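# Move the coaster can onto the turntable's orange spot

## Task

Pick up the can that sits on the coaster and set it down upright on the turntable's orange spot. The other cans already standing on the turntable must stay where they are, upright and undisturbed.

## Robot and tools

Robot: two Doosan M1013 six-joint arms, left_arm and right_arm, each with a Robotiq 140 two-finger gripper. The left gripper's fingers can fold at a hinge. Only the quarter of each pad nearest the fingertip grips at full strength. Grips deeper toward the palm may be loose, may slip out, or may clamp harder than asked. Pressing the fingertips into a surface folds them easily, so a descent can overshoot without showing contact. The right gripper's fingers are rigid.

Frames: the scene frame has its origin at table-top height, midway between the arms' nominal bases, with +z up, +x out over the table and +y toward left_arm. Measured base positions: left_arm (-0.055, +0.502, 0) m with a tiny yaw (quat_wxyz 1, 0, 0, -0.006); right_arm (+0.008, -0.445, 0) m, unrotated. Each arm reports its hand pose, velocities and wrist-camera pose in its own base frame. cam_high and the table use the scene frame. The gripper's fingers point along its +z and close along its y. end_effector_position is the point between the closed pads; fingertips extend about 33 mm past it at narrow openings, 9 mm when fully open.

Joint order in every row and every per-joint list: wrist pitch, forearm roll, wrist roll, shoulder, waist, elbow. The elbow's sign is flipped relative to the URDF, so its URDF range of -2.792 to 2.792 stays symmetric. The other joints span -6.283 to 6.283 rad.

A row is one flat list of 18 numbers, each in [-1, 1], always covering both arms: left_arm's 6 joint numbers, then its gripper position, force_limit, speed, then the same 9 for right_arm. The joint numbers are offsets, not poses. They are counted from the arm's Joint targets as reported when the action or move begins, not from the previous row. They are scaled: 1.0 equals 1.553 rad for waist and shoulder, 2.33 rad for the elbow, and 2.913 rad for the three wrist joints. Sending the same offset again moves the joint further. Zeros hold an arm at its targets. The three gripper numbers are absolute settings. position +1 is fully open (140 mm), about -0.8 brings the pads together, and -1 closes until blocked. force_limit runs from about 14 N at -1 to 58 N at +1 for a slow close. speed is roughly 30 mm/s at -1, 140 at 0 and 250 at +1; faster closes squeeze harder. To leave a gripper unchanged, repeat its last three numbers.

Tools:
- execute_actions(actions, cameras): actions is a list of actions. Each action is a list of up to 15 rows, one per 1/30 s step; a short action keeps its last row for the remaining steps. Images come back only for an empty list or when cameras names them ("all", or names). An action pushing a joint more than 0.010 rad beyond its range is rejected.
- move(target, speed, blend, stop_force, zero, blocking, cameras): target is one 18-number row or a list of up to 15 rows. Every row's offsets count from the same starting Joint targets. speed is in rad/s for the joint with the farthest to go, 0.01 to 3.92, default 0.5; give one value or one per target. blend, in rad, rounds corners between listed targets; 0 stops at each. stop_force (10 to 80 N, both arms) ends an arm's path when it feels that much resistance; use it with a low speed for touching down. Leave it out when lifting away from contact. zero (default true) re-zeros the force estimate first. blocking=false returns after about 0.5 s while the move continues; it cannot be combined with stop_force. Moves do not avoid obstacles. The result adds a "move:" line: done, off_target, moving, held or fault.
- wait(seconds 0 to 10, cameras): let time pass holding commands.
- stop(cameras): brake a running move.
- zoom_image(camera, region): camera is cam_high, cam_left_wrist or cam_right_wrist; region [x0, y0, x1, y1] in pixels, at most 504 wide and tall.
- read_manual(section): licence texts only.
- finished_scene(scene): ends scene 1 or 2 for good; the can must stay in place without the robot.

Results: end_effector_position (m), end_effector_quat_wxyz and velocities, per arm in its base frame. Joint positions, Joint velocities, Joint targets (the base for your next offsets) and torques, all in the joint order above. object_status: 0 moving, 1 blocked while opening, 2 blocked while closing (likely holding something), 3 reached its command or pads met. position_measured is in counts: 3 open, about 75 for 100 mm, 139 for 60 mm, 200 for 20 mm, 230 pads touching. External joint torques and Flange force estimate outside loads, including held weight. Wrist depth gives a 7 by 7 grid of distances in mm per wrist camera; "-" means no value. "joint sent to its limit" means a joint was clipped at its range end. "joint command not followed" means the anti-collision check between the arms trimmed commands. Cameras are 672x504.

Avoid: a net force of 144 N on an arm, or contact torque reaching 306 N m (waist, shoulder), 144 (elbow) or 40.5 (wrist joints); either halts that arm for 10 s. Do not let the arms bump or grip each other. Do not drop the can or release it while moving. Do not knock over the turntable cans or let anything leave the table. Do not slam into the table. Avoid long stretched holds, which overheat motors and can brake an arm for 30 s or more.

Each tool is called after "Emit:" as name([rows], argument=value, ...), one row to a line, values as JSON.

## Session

Scene 1 is done. I'll start scene 2 with a look at the current state.

Emit:
execute_actions(actions=[])

Emit:
zoom_image(camera="cam_high", region=[150, 70, 470, 280])

Emit:
wait(seconds=1, cameras=["cam_high"])

Scene clock: 0.00 s.
left_arm: end_effector_position=(+0.5405, -0.6065, +0.3098) position_measured=3 object_status=3 end_effector_quat_wxyz=(-0.294, -0.554, +0.717, -0.304) | right_arm: end_effector_position=(+0.7866, -0.1040, +0.2713) position_measured=3 object_status=3 end_effector_quat_wxyz=(+0.453, +0.640, -0.565, +0.257)
Joint names: [wrist pitch, forearm roll, wrist roll, shoulder, waist, elbow]
Joint positions: left_arm=[0.933 -0.996 3.33 0.258 -0.607 -1.734] | right_arm=[1.68 -0.979 3.37 0.617 0.176 -1.386]
Joint velocities: within noise
Joint torques (N m): no reading
External joint torques (N m): no reading
Flange force (N): no reading
Wrist depth (mm): cam_left_wrist=[2158 736 717 706 661 652 488 / 1972 654 627 605 587 564 522 / 1682 576 562 545 531 515 507 / 1567 146 436 442 423 327 130 / - 373 403 394 386 367 112 / 427 371 338 361 351 348 333 / 406 349 343 338 330 320 250] | cam_right_wrist=[2295 - - - - - 1909 / 1797 1926 2451 - - - - / 1586 1726 2016 2397 2508 2568 2270 / 1374 142 - - - 155 2876 / - 1284 409 - 473 - 100 / 1100 1179 - - 426 443 95 / 1022 1057 327 350 - 424 -]
Joint targets: left_arm=[0.933 -0.996 3.330 0.258 -0.607 -1.734] | right_arm=[1.680 -0.979 3.370 0.617 0.176 -1.386]
Tool commands: left_gripper/position=+1.0 left_gripper/force_limit=+1.0 left_gripper/speed=+1.0 right_gripper/position=+1.0 right_gripper/force_limit=+1.0 right_gripper/speed=+1.0
camera_calibration:
cam_left_wrist: T_world_to_cam=[[-0.972461, 0.206751, -0.10758, 0.692283], [0.232787, 0.839099, -0.491653, 0.538058], [-0.0113795, -0.503156, -0.86412, 0.109307], [0, 0, 0, 1]] pos_world=[0.549209, -0.539616, 0.433468]
cam_right_wrist: T_world_to_cam=[[-0.951798, 0.056202, 0.301532, 0.678836], [-0.157033, 0.755175, -0.636436, 0.383627], [-0.263478, -0.653109, -0.709949, 0.478843], [0, 0, 0, 1]] pos_world=[0.832522, -0.0151207, 0.379417]

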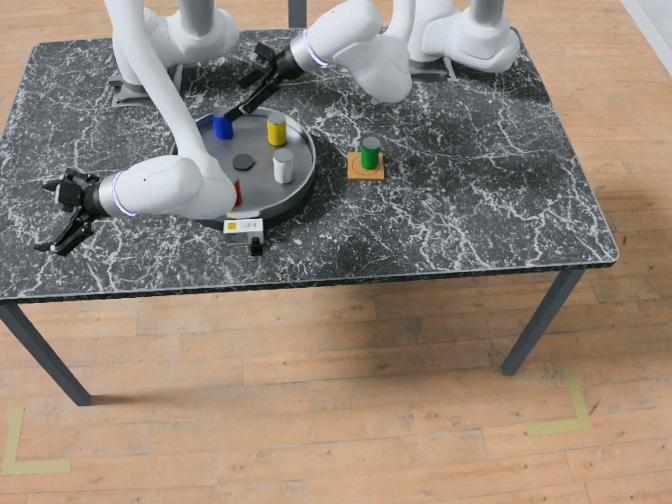

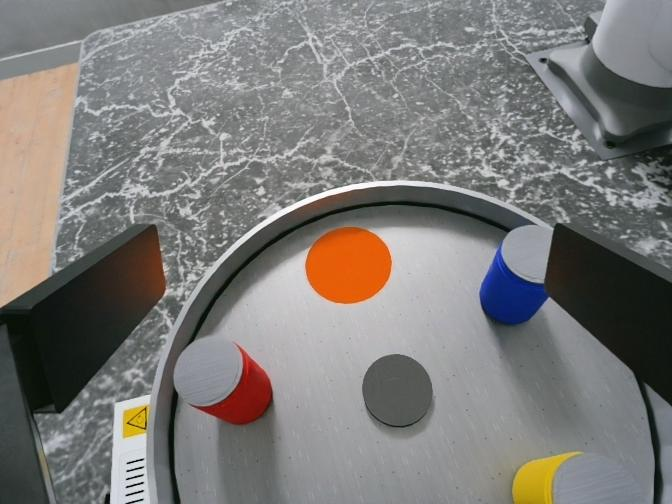

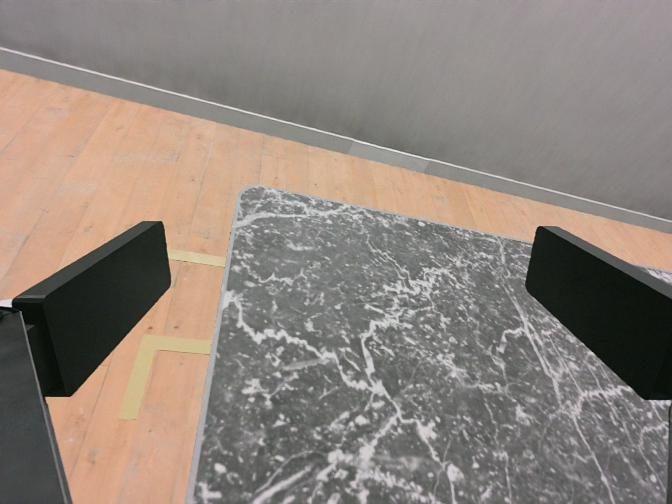

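Scaled by 1.575 from the camera's 672x504 image, which has a finer 960x720 frame.

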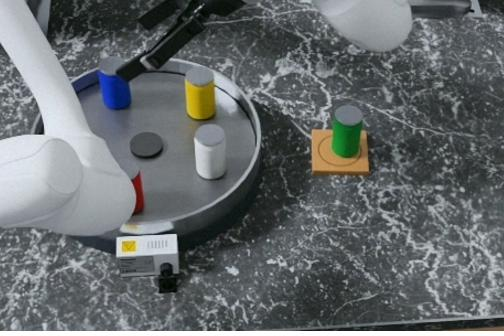

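Scene clock: 1.00 s.
left_arm: end_effector_position=(+0.5405, -0.6065, +0.3098) position_measured=3 object_status=3 end_effector_quat_wxyz=(-0.294, -0.554, +0.717, -0.304) | right_arm: end_effector_position=(+0.7866, -0.1040, +0.2713) position_measured=3 object_status=3 end_effector_quat_wxyz=(+0.453, +0.640, -0.565, +0.257)
Joint names: [wrist pitch, forearm roll, wrist roll, shoulder, waist, elbow]
Joint positions: left_arm=[0.933 -0.996 3.33 0.258 -0.607 -1.734] | right_arm=[1.68 -0.979 3.37 0.617 0.176 -1.386]
Joint torques (N m): left_arm=[0.22 0.18 0.01 -63.7 -1.57 37.31] | right_arm=[1.44 0.11 -0.05 -95.91 1.45 36.05]
External joint torques (N m): left_arm=[-0.13 0.27 -0.01 -0.66 1.55 0.6] | right_arm=[-0.16 0.01 0.07 0.36 -1.4 -0.35]
Flange force (N): left_arm=[-0.4 -1.2 -2.2] | right_arm=[0.2 -0.1 1.9]
Wrist depth (mm): cam_left_wrist=[2288 750 724 689 665 644 487 / 1923 663 632 - 591 576 519 / 1720 581 558 547 535 513 500 / 1600 146 422 433 420 408 130 / - 383 395 393 387 373 112 / 425 370 372 361 351 340 303 / 405 348 341 335 330 323 319] | cam_right_wrist=[1844 - 1647 - - - - / 1859 1926 2224 - - - - / 1552 1698 2016 2247 2479 3219 - / 1392 140 1508 - - 145 2696 / - 1261 - - 538 - 100 / 1100 1192 376 392 434 - 99 / 1032 1052 - 355 377 429 -]
Joint targets: left_arm=[0.933 -0.996 3.330 0.258 -0.607 -1.734] | right_arm=[1.680 -0.979 3.370 0.617 0.176 -1.386]
Tool commands: left_gripper/position=+1.0 left_gripper/force_limit=+1.0 left_gripper/speed=+1.0 right_gripper/position=+1.0 right_gripper/force_limit=+1.0 right_gripper/speed=+1.0
wait: 1.00 s; at rest by 0.17 s
Images, in order (width x height): cam_high 672x504.

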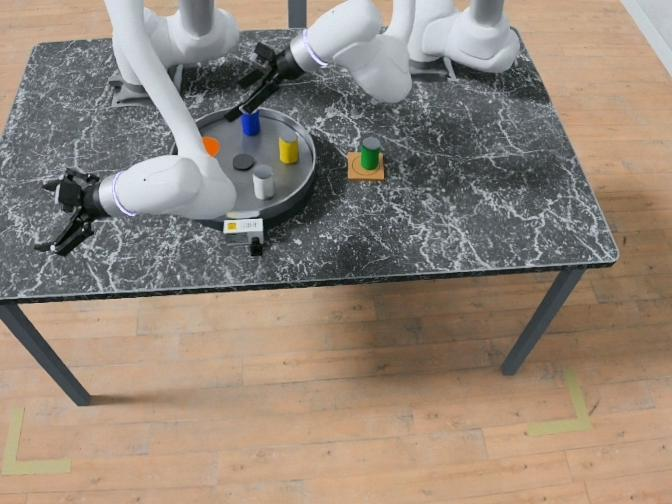

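Emit:
move([
  [0,0,0,0,0.7128,0,1,1,1,-0.10471,0.33608,-0.09557,-0.0856,0.50664,0.04439,1,1,1],
  [0,0,0,0,0.7128,0,1,1,1,-0.15994,0.33608,-0.09557,-0.0565,0.50664,-0.00524,1,1,1],
], speed=[1.0,0.3], blend=[0.05,0], cameras=["cam_high","cam_right_wrist"])

Emit:
wait(seconds=1, cameras=["cam_high"])

Scene clock: 4.90 s.
left_arm: end_effector_position=(+0.7085, -0.3976, +0.3098) position_measured=3 object_status=3 end_effector_quat_wxyz=(+0.240, +0.664, -0.616, +0.348) | right_arm: end_effector_position=(+0.7886, -0.0208, +0.2567) position_measured=3 object_status=3 end_effector_quat_wxyz=(+0.406, +0.687, -0.552, +0.241)
Joint names: [wrist pitch, forearm roll, wrist roll, shoulder, waist, elbow]
Joint positions: left_arm=[0.933 -0.996 3.33 0.258 -0.276 -1.734] | right_arm=[1.648 -0.878 3.341 0.604 0.257 -1.375]
Joint torques (N m): left_arm=[0.22 0.13 0 -63.86 -1.96 37.37] | right_arm=[1.3 0.61 -0.06 -95.57 1.13 36.66]
External joint torques (N m): left_arm=[-0.12 0.33 -0.01 -0.91 2.09 0.63] | right_arm=[-0.12 -0.05 0.07 1.48 -1.6 -0.7]
Flange force (N): left_arm=[-0.7 -1.3 -3.0] | right_arm=[-0.1 -1.2 2.3]
Wrist depth (mm): cam_left_wrist=[2243 227 220 679 669 641 630 / 1990 1860 1816 610 510 481 448 / 1774 1695 1589 553 462 454 441 / 1589 146 514 478 410 406 130 / - 1354 461 450 393 374 112 / 1264 1300 424 414 400 359 315 / 1198 1179 389 381 376 365 364] | cam_right_wrist=[1813 1961 - - - - - / 1574 1726 1979 2270 2730 - - / 1410 1530 1647 546 591 2451 2838 / 1269 141 1477 505 524 145 - / - 1198 393 406 436 487 100 / 1042 1118 367 361 394 - 100 / 999 1037 318 - 352 - -]
Joint targets: left_arm=[0.933 -0.996 3.330 0.258 -0.276 -1.734] | right_arm=[1.648 -0.878 3.341 0.604 0.257 -1.375]
move: held (right_arm; a check stopped the path), off_target (left_arm; braked when a check withheld steps of right_arm); path passed 0 of 2 targets; limits=held; left_arm: the waist is farthest, 0.776 rad from its target; right_arm: the forearm roll is farthest, 0.878 rad from its target
joint command not followed: on one or more control steps a check withheld the commanded joint targets of the right arm, and it was not sent them on those steps.
cause: the commanded joint targets, or the way to them, would bring a part of the robot too close to another arm (a part of this arm just beyond the forearm roll and the left arm's gripper, along the way the arms are being sent, or toward where that arm still pushes).
camera_calibration:
cam_right_wrist: T_world_to_cam=[[-0.950667, -0.0524165, 0.305753, 0.676254], [-0.220292, 0.808017, -0.546425, 0.339694], [-0.218412, -0.586823, -0.779702, 0.507114], [0, 0, 0, 1]] pos_world=[0.828484, 0.0585546, 0.374249]
Images, in order (width x height): cam_high 672x504, cam_right_wrist 672x504.

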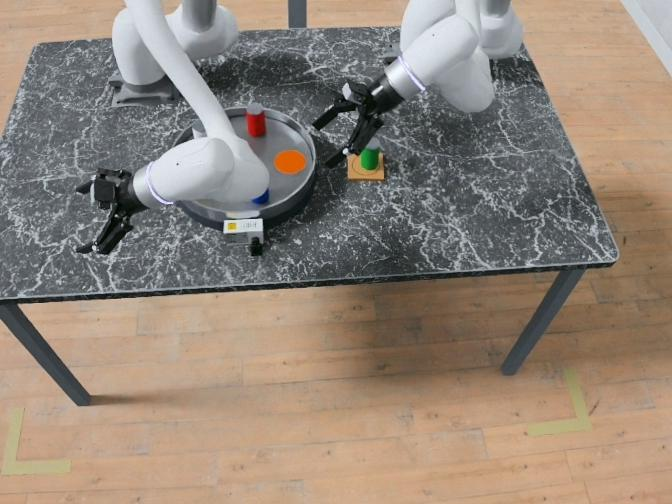

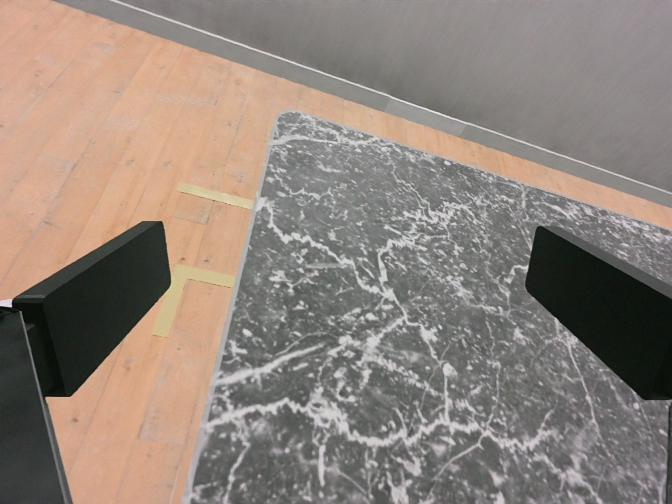

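Scene clock: 5.90 s.
left_arm: end_effector_position=(+0.7085, -0.3975, +0.3098) position_measured=3 object_status=3 end_effector_quat_wxyz=(+0.240, +0.664, -0.616, +0.349) | right_arm: end_effector_position=(+0.7886, -0.0208, +0.2567) position_measured=3 object_status=3 end_effector_quat_wxyz=(+0.406, +0.687, -0.552, +0.241)
Joint names: [wrist pitch, forearm roll, wrist roll, shoulder, waist, elbow]
Joint positions: left_arm=[0.933 -0.996 3.33 0.258 -0.276 -1.734] | right_arm=[1.648 -0.878 3.341 0.604 0.257 -1.375]
Joint torques (N m): left_arm=[0.21 0.18 0 -63.76 -1.78 37.34] | right_arm=[1.34 0.59 -0.07 -95.45 0.98 36.69]
External joint torques (N m): left_arm=[-0.11 0.25 -0.01 -0.82 1.61 0.68] | right_arm=[-0.16 0 0.08 1.46 -0.87 -0.82]
Flange force (N): left_arm=[-0.3 -1.2 -2.4] | right_arm=[-0.8 -0.7 1.9]
Wrist depth (mm): cam_left_wrist=[2243 228 221 675 667 644 623 / 1990 1891 1830 613 500 494 479 / 1720 1733 1623 543 454 454 443 / 1611 146 514 480 425 412 408 / - 1330 459 449 397 368 112 / 1264 1257 424 414 400 356 314 / 1198 1167 390 381 373 366 364] | cam_right_wrist=[1828 2016 2370 - - 1783 - / 1586 1754 1997 2136 - - - / 1401 1541 1634 615 625 3126 3370 / 1276 140 1392 - - 137 - / - 1219 391 - - - 100 / 1042 1118 359 372 - - 95 / 989 1037 319 - 367 - -]
Joint targets: left_arm=[0.933 -0.996 3.330 0.258 -0.276 -1.734] | right_arm=[1.648 -0.878 3.341 0.604 0.257 -1.375]
Tool commands: left_gripper/position=+1.0 left_gripper/force_limit=+1.0 left_gripper/speed=+1.0 right_gripper/position=+1.0 right_gripper/force_limit=+1.0 right_gripper/speed=+1.0
wait: 1.00 s; at rest by 0.17 s
Images, in order (width x height): cam_high 672x504.

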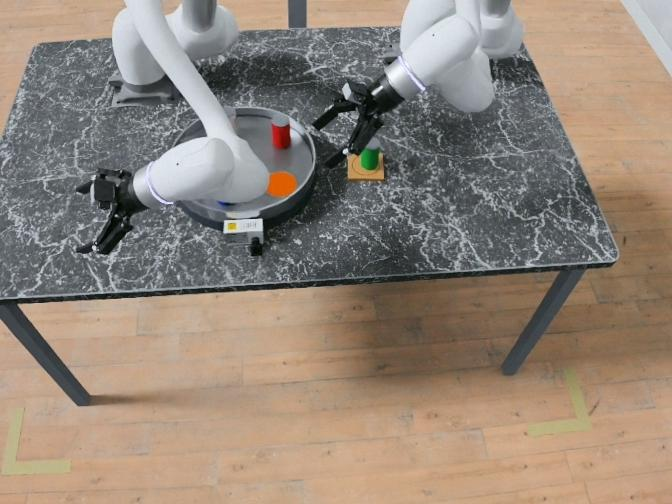

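Emit:
move([
  [0,0,0,0,0.577,0,1,1,1,0,0,0,0,0,0,1,1,1],
  [0,0,0,0,0.577,0,1,1,1,-0.09373,0.30141,-0.08562,-0.07723,0.45448,0.03967,1,1,1],
  [0,0,0,0,0.577,0,1,1,1,-0.14894,0.30141,-0.08562,-0.04813,0.45448,-0.00996,1,1,1],
], speed=[1.2,1.0,0.3], blend=[0.1,0.05,0], cameras=["cam_high","cam_right_wrist"])

Emit:
wait(seconds=1, cameras=["cam_high"])

Scene clock: 9.47 s.
left_arm: end_effector_position=(+0.7529, +0.3052, +0.3098) position_measured=3 object_status=3 end_effector_quat_wxyz=(+0.065, +0.866, -0.267, +0.418) | right_arm: end_effector_position=(+0.4495, +0.7066, +0.1600) position_measured=3 object_status=3 end_effector_quat_wxyz=(+0.000, +0.961, -0.275, +0.000)
Joint names: [wrist pitch, forearm roll, wrist roll, shoulder, waist, elbow]
Joint positions: left_arm=[0.933 -0.996 3.33 0.258 0.621 -1.734] | right_arm=[1.214 0 3.092 0.529 0.963 -1.398]
Joint torques (N m): left_arm=[0.22 0.15 0.03 -63.94 -1.73 37.26] | right_arm=[0.06 4.05 -0.12 -92.19 1.57 40.34]
External joint torques (N m): left_arm=[-0.14 0.3 -0.03 -0.51 1.84 0.71] | right_arm=[-0.07 -0.08 0.12 1.37 -1.62 -1.25]
Flange force (N): left_arm=[-0.5 -1.8 -2.4] | right_arm=[1.8 1.1 2.1]
Wrist depth (mm): cam_left_wrist=[1278 2118 2099 2025 1956 1845 1774 / 1972 1907 1816 1760 1707 1707 559 / 1467 1670 1658 1611 1546 514 505 / 1611 146 1495 1476 480 469 130 / - 1346 1338 447 441 424 112 / 1243 1278 426 412 406 392 379 / 1198 1179 1116 383 374 367 361] | cam_right_wrist=[253 256 258 256 261 256 206 / - 276 - 268 271 - 238 / - 289 291 273 283 295 292 / 303 131 307 204 314 305 311 / - 325 331 335 335 335 100 / 359 374 362 354 360 351 99 / - 387 383 391 392 396 -]
Joint targets: left_arm=[0.933 -0.996 3.330 0.258 0.621 -1.734] | right_arm=[1.214 0.000 3.092 0.529 0.963 -1.398]
move: done
camera_calibration:
cam_right_wrist: T_world_to_cam=[[-0.523317, -0.852023, 0.013963, 0.841157], [-0.799693, 0.496704, 0.337307, -0.0366295], [-0.294329, 0.165353, -0.941291, 0.313015], [0, 0, 0, 1]] pos_world=[0.503029, 0.683121, 0.295249]
Images, in order (width x height): cam_high 672x504, cam_right_wrist 672x504.

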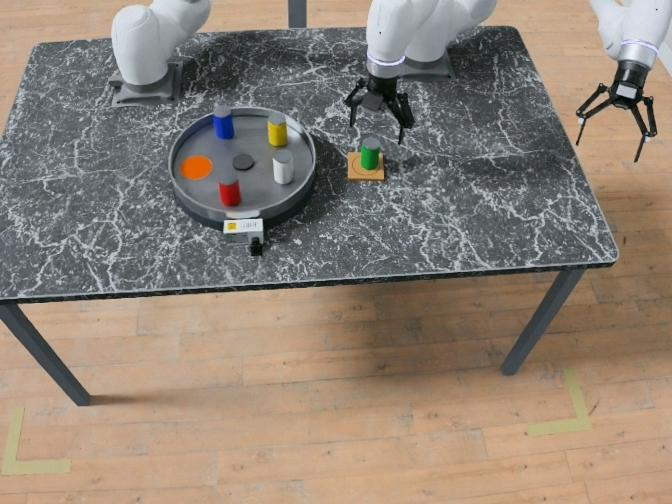

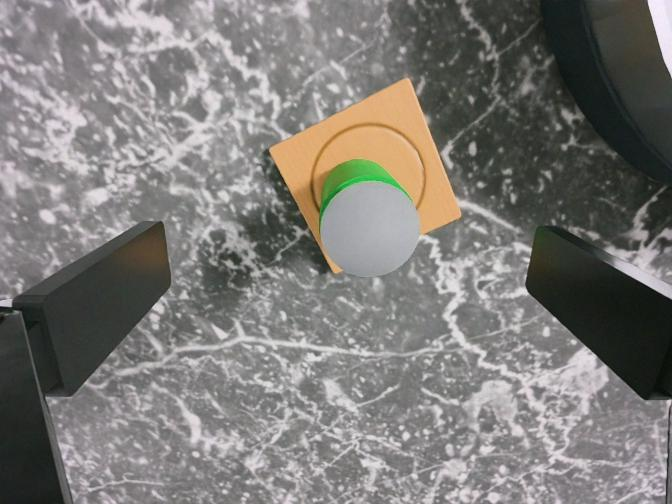

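Scene clock: 10.47 s.
left_arm: end_effector_position=(+0.7529, +0.3052, +0.3098) position_measured=3 object_status=3 end_effector_quat_wxyz=(+0.065, +0.866, -0.267, +0.418) | right_arm: end_effector_position=(+0.4495, +0.7066, +0.1600) position_measured=3 object_status=3 end_effector_quat_wxyz=(+0.000, +0.961, -0.275, +0.000)
Joint names: [wrist pitch, forearm roll, wrist roll, shoulder, waist, elbow]
Joint positions: left_arm=[0.933 -0.996 3.33 0.258 0.621 -1.734] | right_arm=[1.214 0 3.092 0.529 0.963 -1.398]
Joint torques (N m): left_arm=[0.2 0.17 0 -63.99 -1.95 37.23] | right_arm=[0.11 4.03 -0.08 -92.52 1.33 39.54]
External joint torques (N m): left_arm=[-0.11 0.29 -0.01 -0.5 2.05 0.67] | right_arm=[-0.11 -0.08 0.08 1.65 -1.4 -0.59]
Flange force (N): left_arm=[-0.8 -1.9 -2.6] | right_arm=[1.6 -0.9 1.7]
Wrist depth (mm): cam_left_wrist=[1378 2179 2025 2007 1907 1845 1802 / 1923 1891 1830 1747 1747 1720 568 / 1476 1670 1646 1589 1556 511 503 / 1634 146 1476 1476 476 468 130 / - 1346 1362 449 441 427 112 / 1271 1293 427 414 404 394 376 / 1204 1179 1122 381 374 366 363] | cam_right_wrist=[256 258 257 256 255 258 206 / - 272 - 268 271 281 239 / 284 288 285 272 279 298 303 / - 131 306 202 293 155 311 / - 143 331 338 334 334 100 / - 366 358 - 370 363 96 / - 382 386 372 390 404 -]
Joint targets: left_arm=[0.933 -0.996 3.330 0.258 0.621 -1.734] | right_arm=[1.214 0.000 3.092 0.529 0.963 -1.398]
Tool commands: left_gripper/position=+1.0 left_gripper/force_limit=+1.0 left_gripper/speed=+1.0 right_gripper/position=+1.0 right_gripper/force_limit=+1.0 right_gripper/speed=+1.0
wait: 1.00 s; at rest by 0.17 s
Images, in order (width x height): cam_high 672x504.

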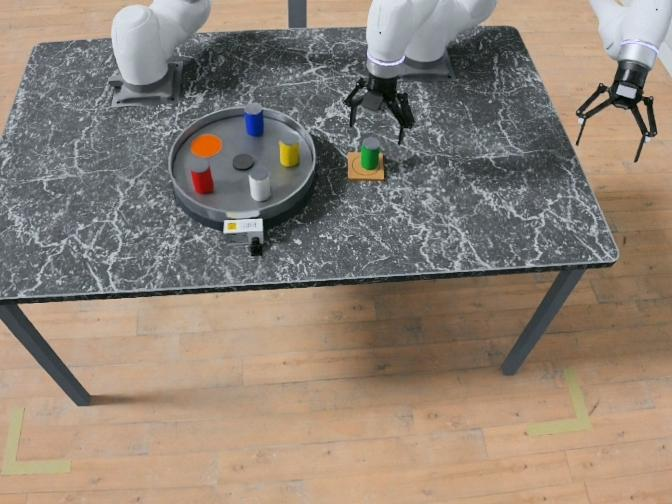

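Emit:
move([
  [0,0,0,0,0,0,1,1,1,-0.04808,0,0,0.02546,-0.0007,-0.04315,1,1,1],
  [0,0,0,0,0,0,1,1,1,-0.04808,0,0,0.02546,-0.0007,-0.04315,-1,-0.9,-0.6],
  [0,0,0,0,0,0,1,1,1,0.00732,0,0,-0.01852,-0.0007,-0.00318,-1,-0.9,-0.6],
  [0,0,0,0,0,0,1,1,1,0.00774,0,0,-0.16997,-0.22531,-0.10361,-1,-0.9,-0.6],
], speed=[0.25,0.25,0.2,0.4], blend=[0,0,0.03,0], cameras=["cam_high","cam_right_wrist"])

Emit:
wait(seconds=1.5, cameras=["cam_right_wrist"])

Emit:
wait(seconds=1.5, cameras=["cam_right_wrist"])

Emit:
wait(seconds=1.5, cameras=["cam_right_wrist"])

Scene clock: 17.30 s.
left_arm: end_effector_position=(+0.7529, +0.3052, +0.3098) position_measured=3 object_status=3 end_effector_quat_wxyz=(+0.065, +0.866, -0.267, +0.418) | right_arm: end_effector_position=(+0.5448, +0.4255, +0.2350) position_measured=152 object_status=2 end_effector_quat_wxyz=(+0.000, +0.899, -0.439, +0.000)
Joint names: [wrist pitch, forearm roll, wrist roll, shoulder, waist, elbow]
Joint positions: left_arm=[0.933 -0.996 3.33 0.258 0.621 -1.734] | right_arm=[1.237 0 3.092 0.265 0.613 -1.64]
Joint torques (N m): left_arm=[0.21 0.19 -0.03 -63.8 -1.86 37.17] | right_arm=[0.11 4.08 -0.1 -69.1 1.34 40.35]
External joint torques (N m): left_arm=[-0.12 0.27 0.02 -0.79 2.02 0.82] | right_arm=[-0.11 -0.09 0.1 2.65 -1.35 -1.13]
Flange force (N): left_arm=[-0.6 -1.7 -2.8] | right_arm=[1.8 -1.6 2.9]
Wrist depth (mm): cam_left_wrist=[2138 2158 2043 1972 1939 1875 1787 / 1907 1891 1860 1760 1707 1670 564 / 1486 1695 1658 1600 1546 511 501 / 1600 146 1486 1457 482 469 451 / - 1346 1338 450 443 423 112 / 1278 1285 427 412 404 394 378 / 1192 1167 1122 380 373 366 363] | cam_right_wrist=[324 322 317 278 280 281 279 / 344 342 303 296 295 297 298 / 367 364 321 193 314 312 317 / 388 384 127 116 117 338 324 / - 92 91 122 121 93 353 / - - 63 438 - 64 69 / - - - 499 - - 69]
Joint targets: left_arm=[0.933 -0.996 3.330 0.258 0.621 -1.734] | right_arm=[1.237 0.000 3.092 0.265 0.613 -1.640]
move: done
camera_calibration:
cam_right_wrist: T_world_to_cam=[[-0.783692, -0.620993, 0.0139565, 0.694082], [-0.580977, 0.740771, 0.337231, -0.0690514], [-0.219757, 0.256177, -0.941318, 0.378883], [0, 0, 0, 1]] pos_world=[0.587091, 0.38511, 0.370249]
Images, in order (width x height): cam_high 672x504, cam_right_wrist 672x504.

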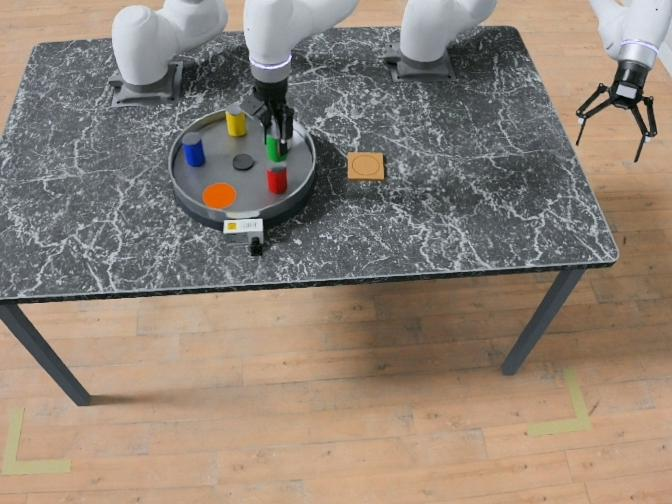

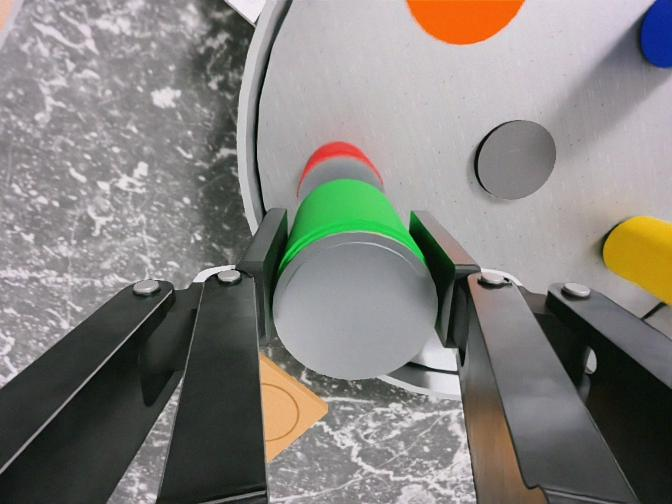

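Scene clock: 18.80 s.
left_arm: end_effector_position=(+0.7529, +0.3052, +0.3098) position_measured=3 object_status=3 end_effector_quat_wxyz=(+0.065, +0.866, -0.267, +0.418) | right_arm: end_effector_position=(+0.5449, +0.4255, +0.2350) position_measured=152 object_status=2 end_effector_quat_wxyz=(+0.000, +0.899, -0.439, +0.000)
Joint names: [wrist pitch, forearm roll, wrist roll, shoulder, waist, elbow]
Joint positions: left_arm=[0.933 -0.996 3.33 0.258 0.621 -1.734] | right_arm=[1.237 0 3.092 0.265 0.613 -1.64]
Joint torques (N m): left_arm=[0.2 0.22 0.01 -63.67 -1.53 37.21] | right_arm=[0.13 4.09 -0.1 -68.97 1.23 40.79]
External joint torques (N m): left_arm=[-0.1 0.22 -0.02 -0.98 1.43 0.84] | right_arm=[-0.13 -0.1 0.1 2.4 -1.12 -1.47]
Flange force (N): left_arm=[0.1 -1.2 -2.4] | right_arm=[1.5 -0.6 3.3]
Wrist depth (mm): cam_left_wrist=[1346 2179 1972 2061 1939 1907 1816 / 1923 1923 1802 1816 1707 1695 566 / 1505 1646 1623 1634 1546 515 503 / 1623 146 1476 1448 481 472 130 / - 1354 1362 445 437 424 112 / 1271 1271 425 413 404 394 379 / 1211 1167 1116 379 373 365 363] | cam_right_wrist=[320 323 280 280 279 280 282 / 343 354 301 296 296 298 298 / 361 371 320 306 314 309 313 / 384 - 127 116 117 336 339 / - 92 91 122 121 93 352 / - - 63 427 - 64 69 / - - - - - - 69]
Joint targets: left_arm=[0.933 -0.996 3.330 0.258 0.621 -1.734] | right_arm=[1.237 0.000 3.092 0.265 0.613 -1.640]
Tool commands: left_gripper/position=+1.0 left_gripper/force_limit=+1.0 left_gripper/speed=+1.0 right_gripper/position=-1.0 right_gripper/force_limit=-0.9 right_gripper/speed=-0.6
wait: 1.50 s; at rest by 0.17 s
camera_calibration:
cam_right_wrist: T_world_to_cam=[[-0.783751, -0.620919, 0.0139248, 0.694099], [-0.580899, 0.7408, 0.3373, -0.0691334], [-0.219751, 0.25627, -0.941294, 0.378835], [0, 0, 0, 1]] pos_world=[0.587091, 0.385109, 0.370249]
Images, in order (width x height): cam_right_wrist 672x504.

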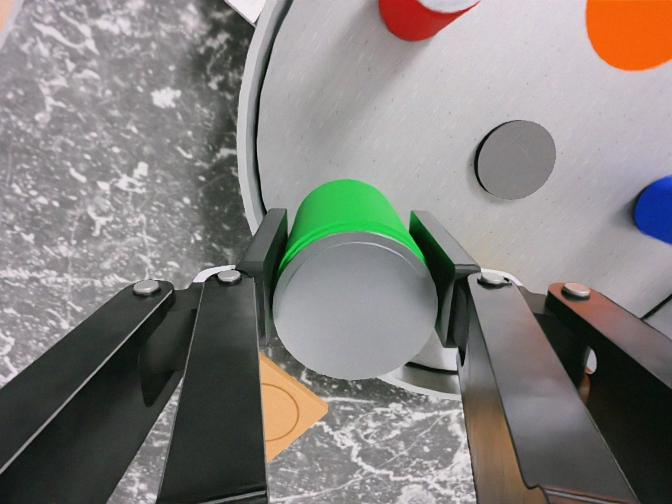

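Scene clock: 20.30 s.
left_arm: end_effector_position=(+0.7529, +0.3052, +0.3098) position_measured=3 object_status=3 end_effector_quat_wxyz=(+0.065, +0.866, -0.267, +0.418) | right_arm: end_effector_position=(+0.5449, +0.4255, +0.2350) position_measured=152 object_status=2 end_effector_quat_wxyz=(+0.000, +0.899, -0.439, +0.000)
Joint names: [wrist pitch, forearm roll, wrist roll, shoulder, waist, elbow]
Joint positions: left_arm=[0.933 -0.996 3.33 0.258 0.621 -1.734] | right_arm=[1.237 0 3.092 0.265 0.613 -1.64]
Joint torques (N m): left_arm=[0.24 0.15 0.04 -64.17 -1.72 37.36] | right_arm=[0.14 4.07 -0.08 -69.48 1.13 40.58]
External joint torques (N m): left_arm=[-0.14 0.29 -0.04 -0.41 1.6 0.68] | right_arm=[-0.15 -0.06 0.08 2.98 -1.15 -1.1]
Flange force (N): left_arm=[-0.3 -1.7 -2.0] | right_arm=[1.5 -2.2 3.2]
Wrist depth (mm): cam_left_wrist=[2061 2200 2080 1990 1923 1875 1816 / 1891 1907 1816 1774 1720 1658 565 / 1495 1634 1670 1600 1556 514 506 / 1623 146 1476 1457 480 469 130 / - 1330 1354 447 437 422 112 / 1293 1278 425 413 401 396 378 / 1204 1167 1127 383 375 365 364] | cam_right_wrist=[- 327 318 273 203 280 282 / 345 343 301 295 297 296 298 / - - 311 306 314 312 318 / 389 384 115 116 117 336 340 / - 92 91 122 121 93 354 / - - 63 458 - 64 69 / - - - - - - 69]
Joint targets: left_arm=[0.933 -0.996 3.330 0.258 0.621 -1.734] | right_arm=[1.237 0.000 3.092 0.265 0.613 -1.640]
Tool commands: left_gripper/position=+1.0 left_gripper/force_limit=+1.0 left_gripper/speed=+1.0 right_gripper/position=-1.0 right_gripper/force_limit=-0.9 right_gripper/speed=-0.6
wait: 1.50 s; at rest by 0.17 s
camera_calibration:
cam_right_wrist: T_world_to_cam=[[-0.783723, -0.620956, 0.0138245, 0.694135], [-0.580972, 0.740767, 0.337246, -0.069058], [-0.219656, 0.256276, -0.941315, 0.378785], [0, 0, 0, 1]] pos_world=[0.587091, 0.385109, 0.370249]
Images, in order (width x height): cam_right_wrist 672x504.

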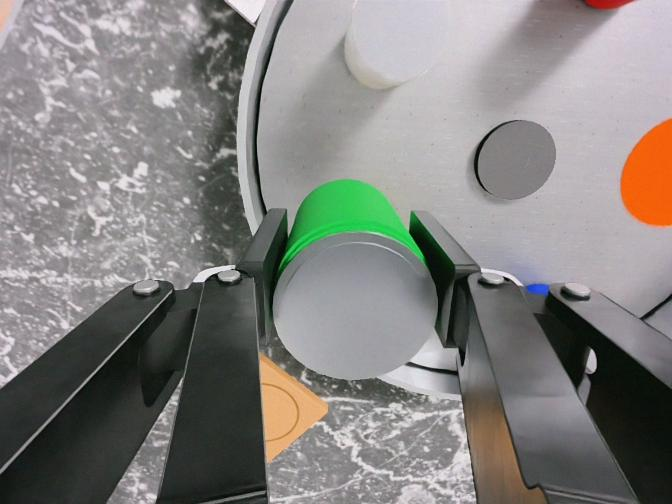

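Scene clock: 21.80 s.
left_arm: end_effector_position=(+0.7529, +0.3052, +0.3098) position_measured=3 object_status=3 end_effector_quat_wxyz=(+0.065, +0.866, -0.267, +0.418) | right_arm: end_effector_position=(+0.5449, +0.4255, +0.2350) position_measured=152 object_status=2 end_effector_quat_wxyz=(+0.000, +0.899, -0.439, +0.000)
Joint names: [wrist pitch, forearm roll, wrist roll, shoulder, waist, elbow]
Joint positions: left_arm=[0.933 -0.996 3.33 0.258 0.621 -1.734] | right_arm=[1.237 0 3.092 0.265 0.613 -1.64]
Joint torques (N m): left_arm=[0.23 0.21 0.04 -63.77 -1.44 37.21] | right_arm=[0.12 4.07 -0.08 -69.39 1.61 40.69]
External joint torques (N m): left_arm=[-0.14 0.23 -0.05 -0.83 1.29 0.82] | right_arm=[-0.14 -0.07 0.08 3.54 -1.74 -1.37]
Flange force (N): left_arm=[0.2 -1.2 -2.1] | right_arm=[2.4 -2.5 3.8]
Wrist depth (mm): cam_left_wrist=[2007 2179 2043 2025 1956 1907 1845 / 1939 1891 1860 1760 1747 1670 561 / 1457 1682 1646 1578 1546 514 507 / 1589 146 1467 1448 477 471 130 / - 1338 1354 445 437 424 112 / 1271 1285 425 414 402 395 379 / 1198 1167 1138 381 375 367 363] | cam_right_wrist=[317 328 281 205 277 282 282 / - 334 294 295 295 298 298 / 364 - 306 305 315 313 318 / 387 389 115 116 117 336 339 / - 92 91 122 121 93 352 / - - 63 447 - 64 69 / - - - 490 - - 69]
Joint targets: left_arm=[0.933 -0.996 3.330 0.258 0.621 -1.734] | right_arm=[1.237 0.000 3.092 0.265 0.613 -1.640]
Tool commands: left_gripper/position=+1.0 left_gripper/force_limit=+1.0 left_gripper/speed=+1.0 right_gripper/position=-1.0 right_gripper/force_limit=-0.9 right_gripper/speed=-0.6
wait: 1.50 s; at rest by 0.17 s
camera_calibration:
cam_right_wrist: T_world_to_cam=[[-0.783723, -0.620956, 0.0138245, 0.694135], [-0.580972, 0.740767, 0.337246, -0.069058], [-0.219656, 0.256276, -0.941315, 0.378785], [0, 0, 0, 1]] pos_world=[0.587091, 0.385109, 0.370249]
Images, in order (width x height): cam_right_wrist 672x504.

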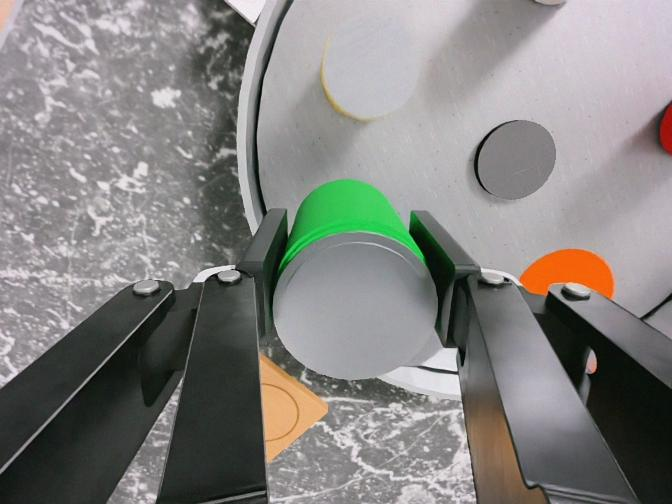

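Emit:
wait(seconds=0.1)

Scene clock: 28.70 s.
left_arm: end_effector_position=(+0.7529, +0.3052, +0.3098) position_measured=3 object_status=3 end_effector_quat_wxyz=(+0.065, +0.866, -0.267, +0.418) | right_arm: end_effector_position=(+0.5449, +0.4255, +0.2350) position_measured=152 object_status=2 end_effector_quat_wxyz=(+0.000, +0.899, -0.439, +0.000)
Joint names: [wrist pitch, forearm roll, wrist roll, shoulder, waist, elbow]
Joint positions: left_arm=[0.933 -0.996 3.33 0.258 0.621 -1.734] | right_arm=[1.237 0 3.092 0.265 0.613 -1.64]
Joint torques (N m): left_arm=[0.2 0.18 0.05 -64 -1.59 37.24] | right_arm=[0.13 4.09 -0.03 -69.35 1.15 40.62]
External joint torques (N m): left_arm=[-0.11 0.27 -0.06 -0.49 1.54 0.69] | right_arm=[-0.13 -0.11 0.03 3.4 -1.26 -1.41]
Flange force (N): left_arm=[-0.2 -1.6 -2.1] | right_arm=[1.8 -2.2 3.7]
Wrist depth (mm): cam_left_wrist=[1421 2200 2061 2007 1939 1875 1830 / 1939 1875 1787 1760 1747 1682 562 / 1476 1682 1658 1578 1546 513 498 / 1623 146 1515 1467 481 471 130 / - 1338 1362 447 442 422 112 / 1285 1278 428 413 402 394 377 / 1204 1192 1127 383 375 367 363] | cam_right_wrist=[318 - 268 279 280 281 282 / 350 - 293 294 297 298 298 / 361 - 318 219 313 311 317 / 382 - 114 116 117 336 325 / - 92 91 122 121 93 280 / - - 62 438 - 64 69 / - - - - - - 69]
Joint targets: left_arm=[0.933 -0.996 3.330 0.258 0.621 -1.734] | right_arm=[1.237 0.000 3.092 0.265 0.613 -1.640]
Tool commands: left_gripper/position=+1.0 left_gripper/force_limit=+1.0 left_gripper/speed=+1.0 right_gripper/position=-1.0 right_gripper/force_limit=-0.9 right_gripper/speed=-0.6
wait: 0.10 s; at rest from the start

Emit:
wait(seconds=4.0)

Emit:
move(target=[0,0,0,0,0,0,1,1,1,-0.06836,0,0,0.05229,0,-0.05061,-1,-0.9,-0.6], speed=0.5)

Emit:
move([
  [0,0,0,0,0,0,1,1,1,0,0,0,0,-0.0422,0,0.5,-0.9,0.5],
  [0,0,0,0,0,0,1,1,1,0.0581,0,0,-0.0444,-0.0897,0.043,0.5,-0.9,0.5],
], speed=[0.131,0.3], blend=[0.02,0], cameras=["cam_high","cam_right_wrist"])

Scene clock: 33.13 s.
left_arm: end_effector_position=(+0.7529, +0.3052, +0.3098) position_measured=3 object_status=3 end_effector_quat_wxyz=(+0.065, +0.866, -0.267, +0.418) | right_arm: end_effector_position=(+0.5449, +0.4255, +0.2350) position_measured=152 object_status=2 end_effector_quat_wxyz=(+0.000, +0.899, -0.439, +0.000)
Joint names: [wrist pitch, forearm roll, wrist roll, shoulder, waist, elbow]
Joint positions: left_arm=[0.933 -0.996 3.33 0.258 0.621 -1.734] | right_arm=[1.237 0 3.092 0.265 0.613 -1.64]
Joint torques (N m): left_arm=[0.23 0.19 0.01 -63.82 -1.72 37.33] | right_arm=[0.13 4.12 -0.05 -69.31 1.35 40.83]
External joint torques (N m): left_arm=[-0.14 0.27 -0.02 -0.97 1.84 0.71] | right_arm=[-0.13 -0.14 0.05 3.4 -1.37 -1.63]
Flange force (N): left_arm=[-0.4 -1.2 -2.8] | right_arm=[1.9 -1.8 4.0]
Wrist depth (mm): cam_left_wrist=[1467 2138 2043 1972 1891 1891 1830 / 1907 1923 1860 1802 1760 1658 564 / 1515 1670 1646 1567 1556 512 503 / 1611 146 1525 1448 479 471 130 / - 1330 1370 449 437 424 112 / 1257 1285 428 413 406 394 379 / 1211 1179 1127 382 377 364 364] | cam_right_wrist=[320 332 317 205 277 280 282 / 348 343 301 295 297 296 298 / 366 365 312 305 314 312 317 / 389 - 115 116 117 333 339 / - 92 91 122 121 93 352 / - - 63 425 - 64 69 / - - - - - - 69]
Joint targets: left_arm=[0.933 -0.996 3.330 0.258 0.621 -1.734] | right_arm=[1.237 0.000 3.092 0.265 0.613 -1.640]
Tool commands: left_gripper/position=+1.0 left_gripper/force_limit=+1.0 left_gripper/speed=+1.0 right_gripper/position=-1.0 right_gripper/force_limit=-0.9 right_gripper/speed=-0.6
wait: 4.00 s; at rest from the start

Scene clock: 33.90 s.
left_arm: end_effector_position=(+0.7529, +0.3052, +0.3098) position_measured=3 object_status=3 end_effector_quat_wxyz=(+0.065, +0.866, -0.267, +0.418) | right_arm: end_effector_position=(+0.5460, +0.4262, +0.1191) position_measured=152 object_status=2 end_effector_quat_wxyz=(+0.000, +0.899, -0.439, +0.000)
Joint names: [wrist pitch, forearm roll, wrist roll, shoulder, waist, elbow]
Joint positions: left_arm=[0.933 -0.996 3.33 0.258 0.621 -1.734] | right_arm=[1.038 0 3.092 0.346 0.613 -1.758]
Joint torques (N m): left_arm=[0.22 0.18 -0.04 -63.83 -1.94 37.37] | right_arm=[0.11 3.73 -0.04 -73.76 1.42 38.29]
External joint torques (N m): left_arm=[-0.13 0.26 0.04 -0.65 1.99 0.61] | right_arm=[-0.13 -0.07 0.04 2.99 -1.47 -2.24]
Flange force (N): left_arm=[-0.9 -1.5 -2.6] | right_arm=[2.1 0.5 4.7]
Wrist depth (mm): cam_left_wrist=[2118 2158 2118 1990 1956 1830 1787 / 1956 1891 1830 1816 1733 1695 564 / 1486 1682 1646 1600 1505 513 503 / 1646 146 1505 1439 478 468 130 / - 1330 1362 446 438 423 112 / 1257 1278 427 414 405 416 376 / 1198 1179 1100 383 373 367 361] | cam_right_wrist=[220 221 173 175 176 177 177 / 234 229 183 185 186 187 186 / 245 248 194 193 198 199 192 / 269 263 127 116 118 211 213 / - 92 91 122 121 93 223 / - - 63 239 244 64 69 / - - - 249 - - 69]
Joint targets: left_arm=[0.933 -0.996 3.330 0.258 0.621 -1.734] | right_arm=[1.038 0.000 3.092 0.346 0.613 -1.758]
move: done

Scene clock: 35.30 s.
left_arm: end_effector_position=(+0.7529, +0.3052, +0.3098) position_measured=3 object_status=3 end_effector_quat_wxyz=(+0.065, +0.866, -0.267, +0.418) | right_arm: end_effector_position=(+0.6000, +0.3464, +0.2172) position_measured=66 object_status=3 end_effector_quat_wxyz=(+0.000, +0.866, -0.500, +0.000)
Joint names: [wrist pitch, forearm roll, wrist roll, shoulder, waist, elbow]
Joint positions: left_arm=[0.933 -0.996 3.33 0.258 0.621 -1.734] | right_arm=[1.207 0 3.092 0.277 0.474 -1.658]
Joint torques (N m): left_arm=[0.2 0.18 0.05 -64.19 -1.72 37.42] | right_arm=[0.06 4.01 -0.08 -68.8 1.51 39.49]
External joint torques (N m): left_arm=[-0.1 0.27 -0.05 -0.4 1.67 0.59] | right_arm=[-0.08 -0.06 0.08 1.8 -1.55 -0.52]
Flange force (N): left_arm=[-0.5 -1.6 -2.1] | right_arm=[2.1 -1.5 1.8]
Wrist depth (mm): cam_left_wrist=[1448 2138 2099 1956 1972 1923 1816 / 1891 1939 1830 1774 1733 1695 1611 / 1448 1682 1658 1578 1556 514 504 / 1578 146 1476 1448 480 467 130 / - 1362 1354 446 438 424 112 / 1278 1278 428 412 403 392 378 / 1192 1161 1133 382 374 364 362] | cam_right_wrist=[1089 308 303 270 264 265 227 / 1185 327 272 279 280 280 225 / 1100 347 304 288 291 298 300 / 374 126 289 315 315 140 317 / - 98 339 338 339 112 88 / - - 417 336 355 369 64 / - - 452 461 385 - -]
Joint targets: left_arm=[0.933 -0.996 3.330 0.258 0.621 -1.734] | right_arm=[1.207 0.000 3.092 0.277 0.474 -1.658]
move: done
camera_calibration:
cam_right_wrist: T_world_to_cam=[[-0.862391, -0.506049, 0.0140482, 0.695823], [-0.472353, 0.814331, 0.337266, -0.0630361], [-0.182113, 0.284219, -0.941305, 0.362225], [0, 0, 0, 1]] pos_world=[0.636262, 0.300501, 0.352449]
Images, in order (width x height): cam_high 672x504, cam_right_wrist 672x504.

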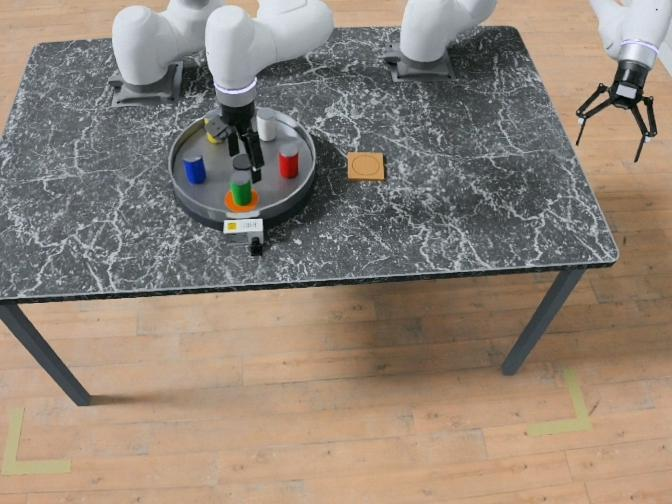

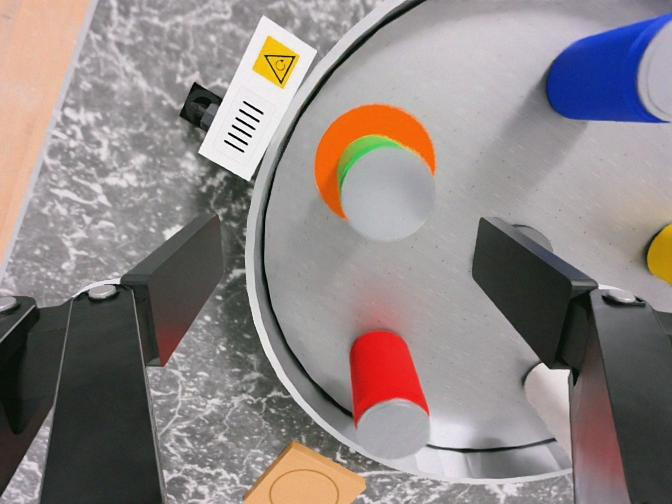

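Emit:
finished_scene(scene=2)

The scene is finished: the task was done.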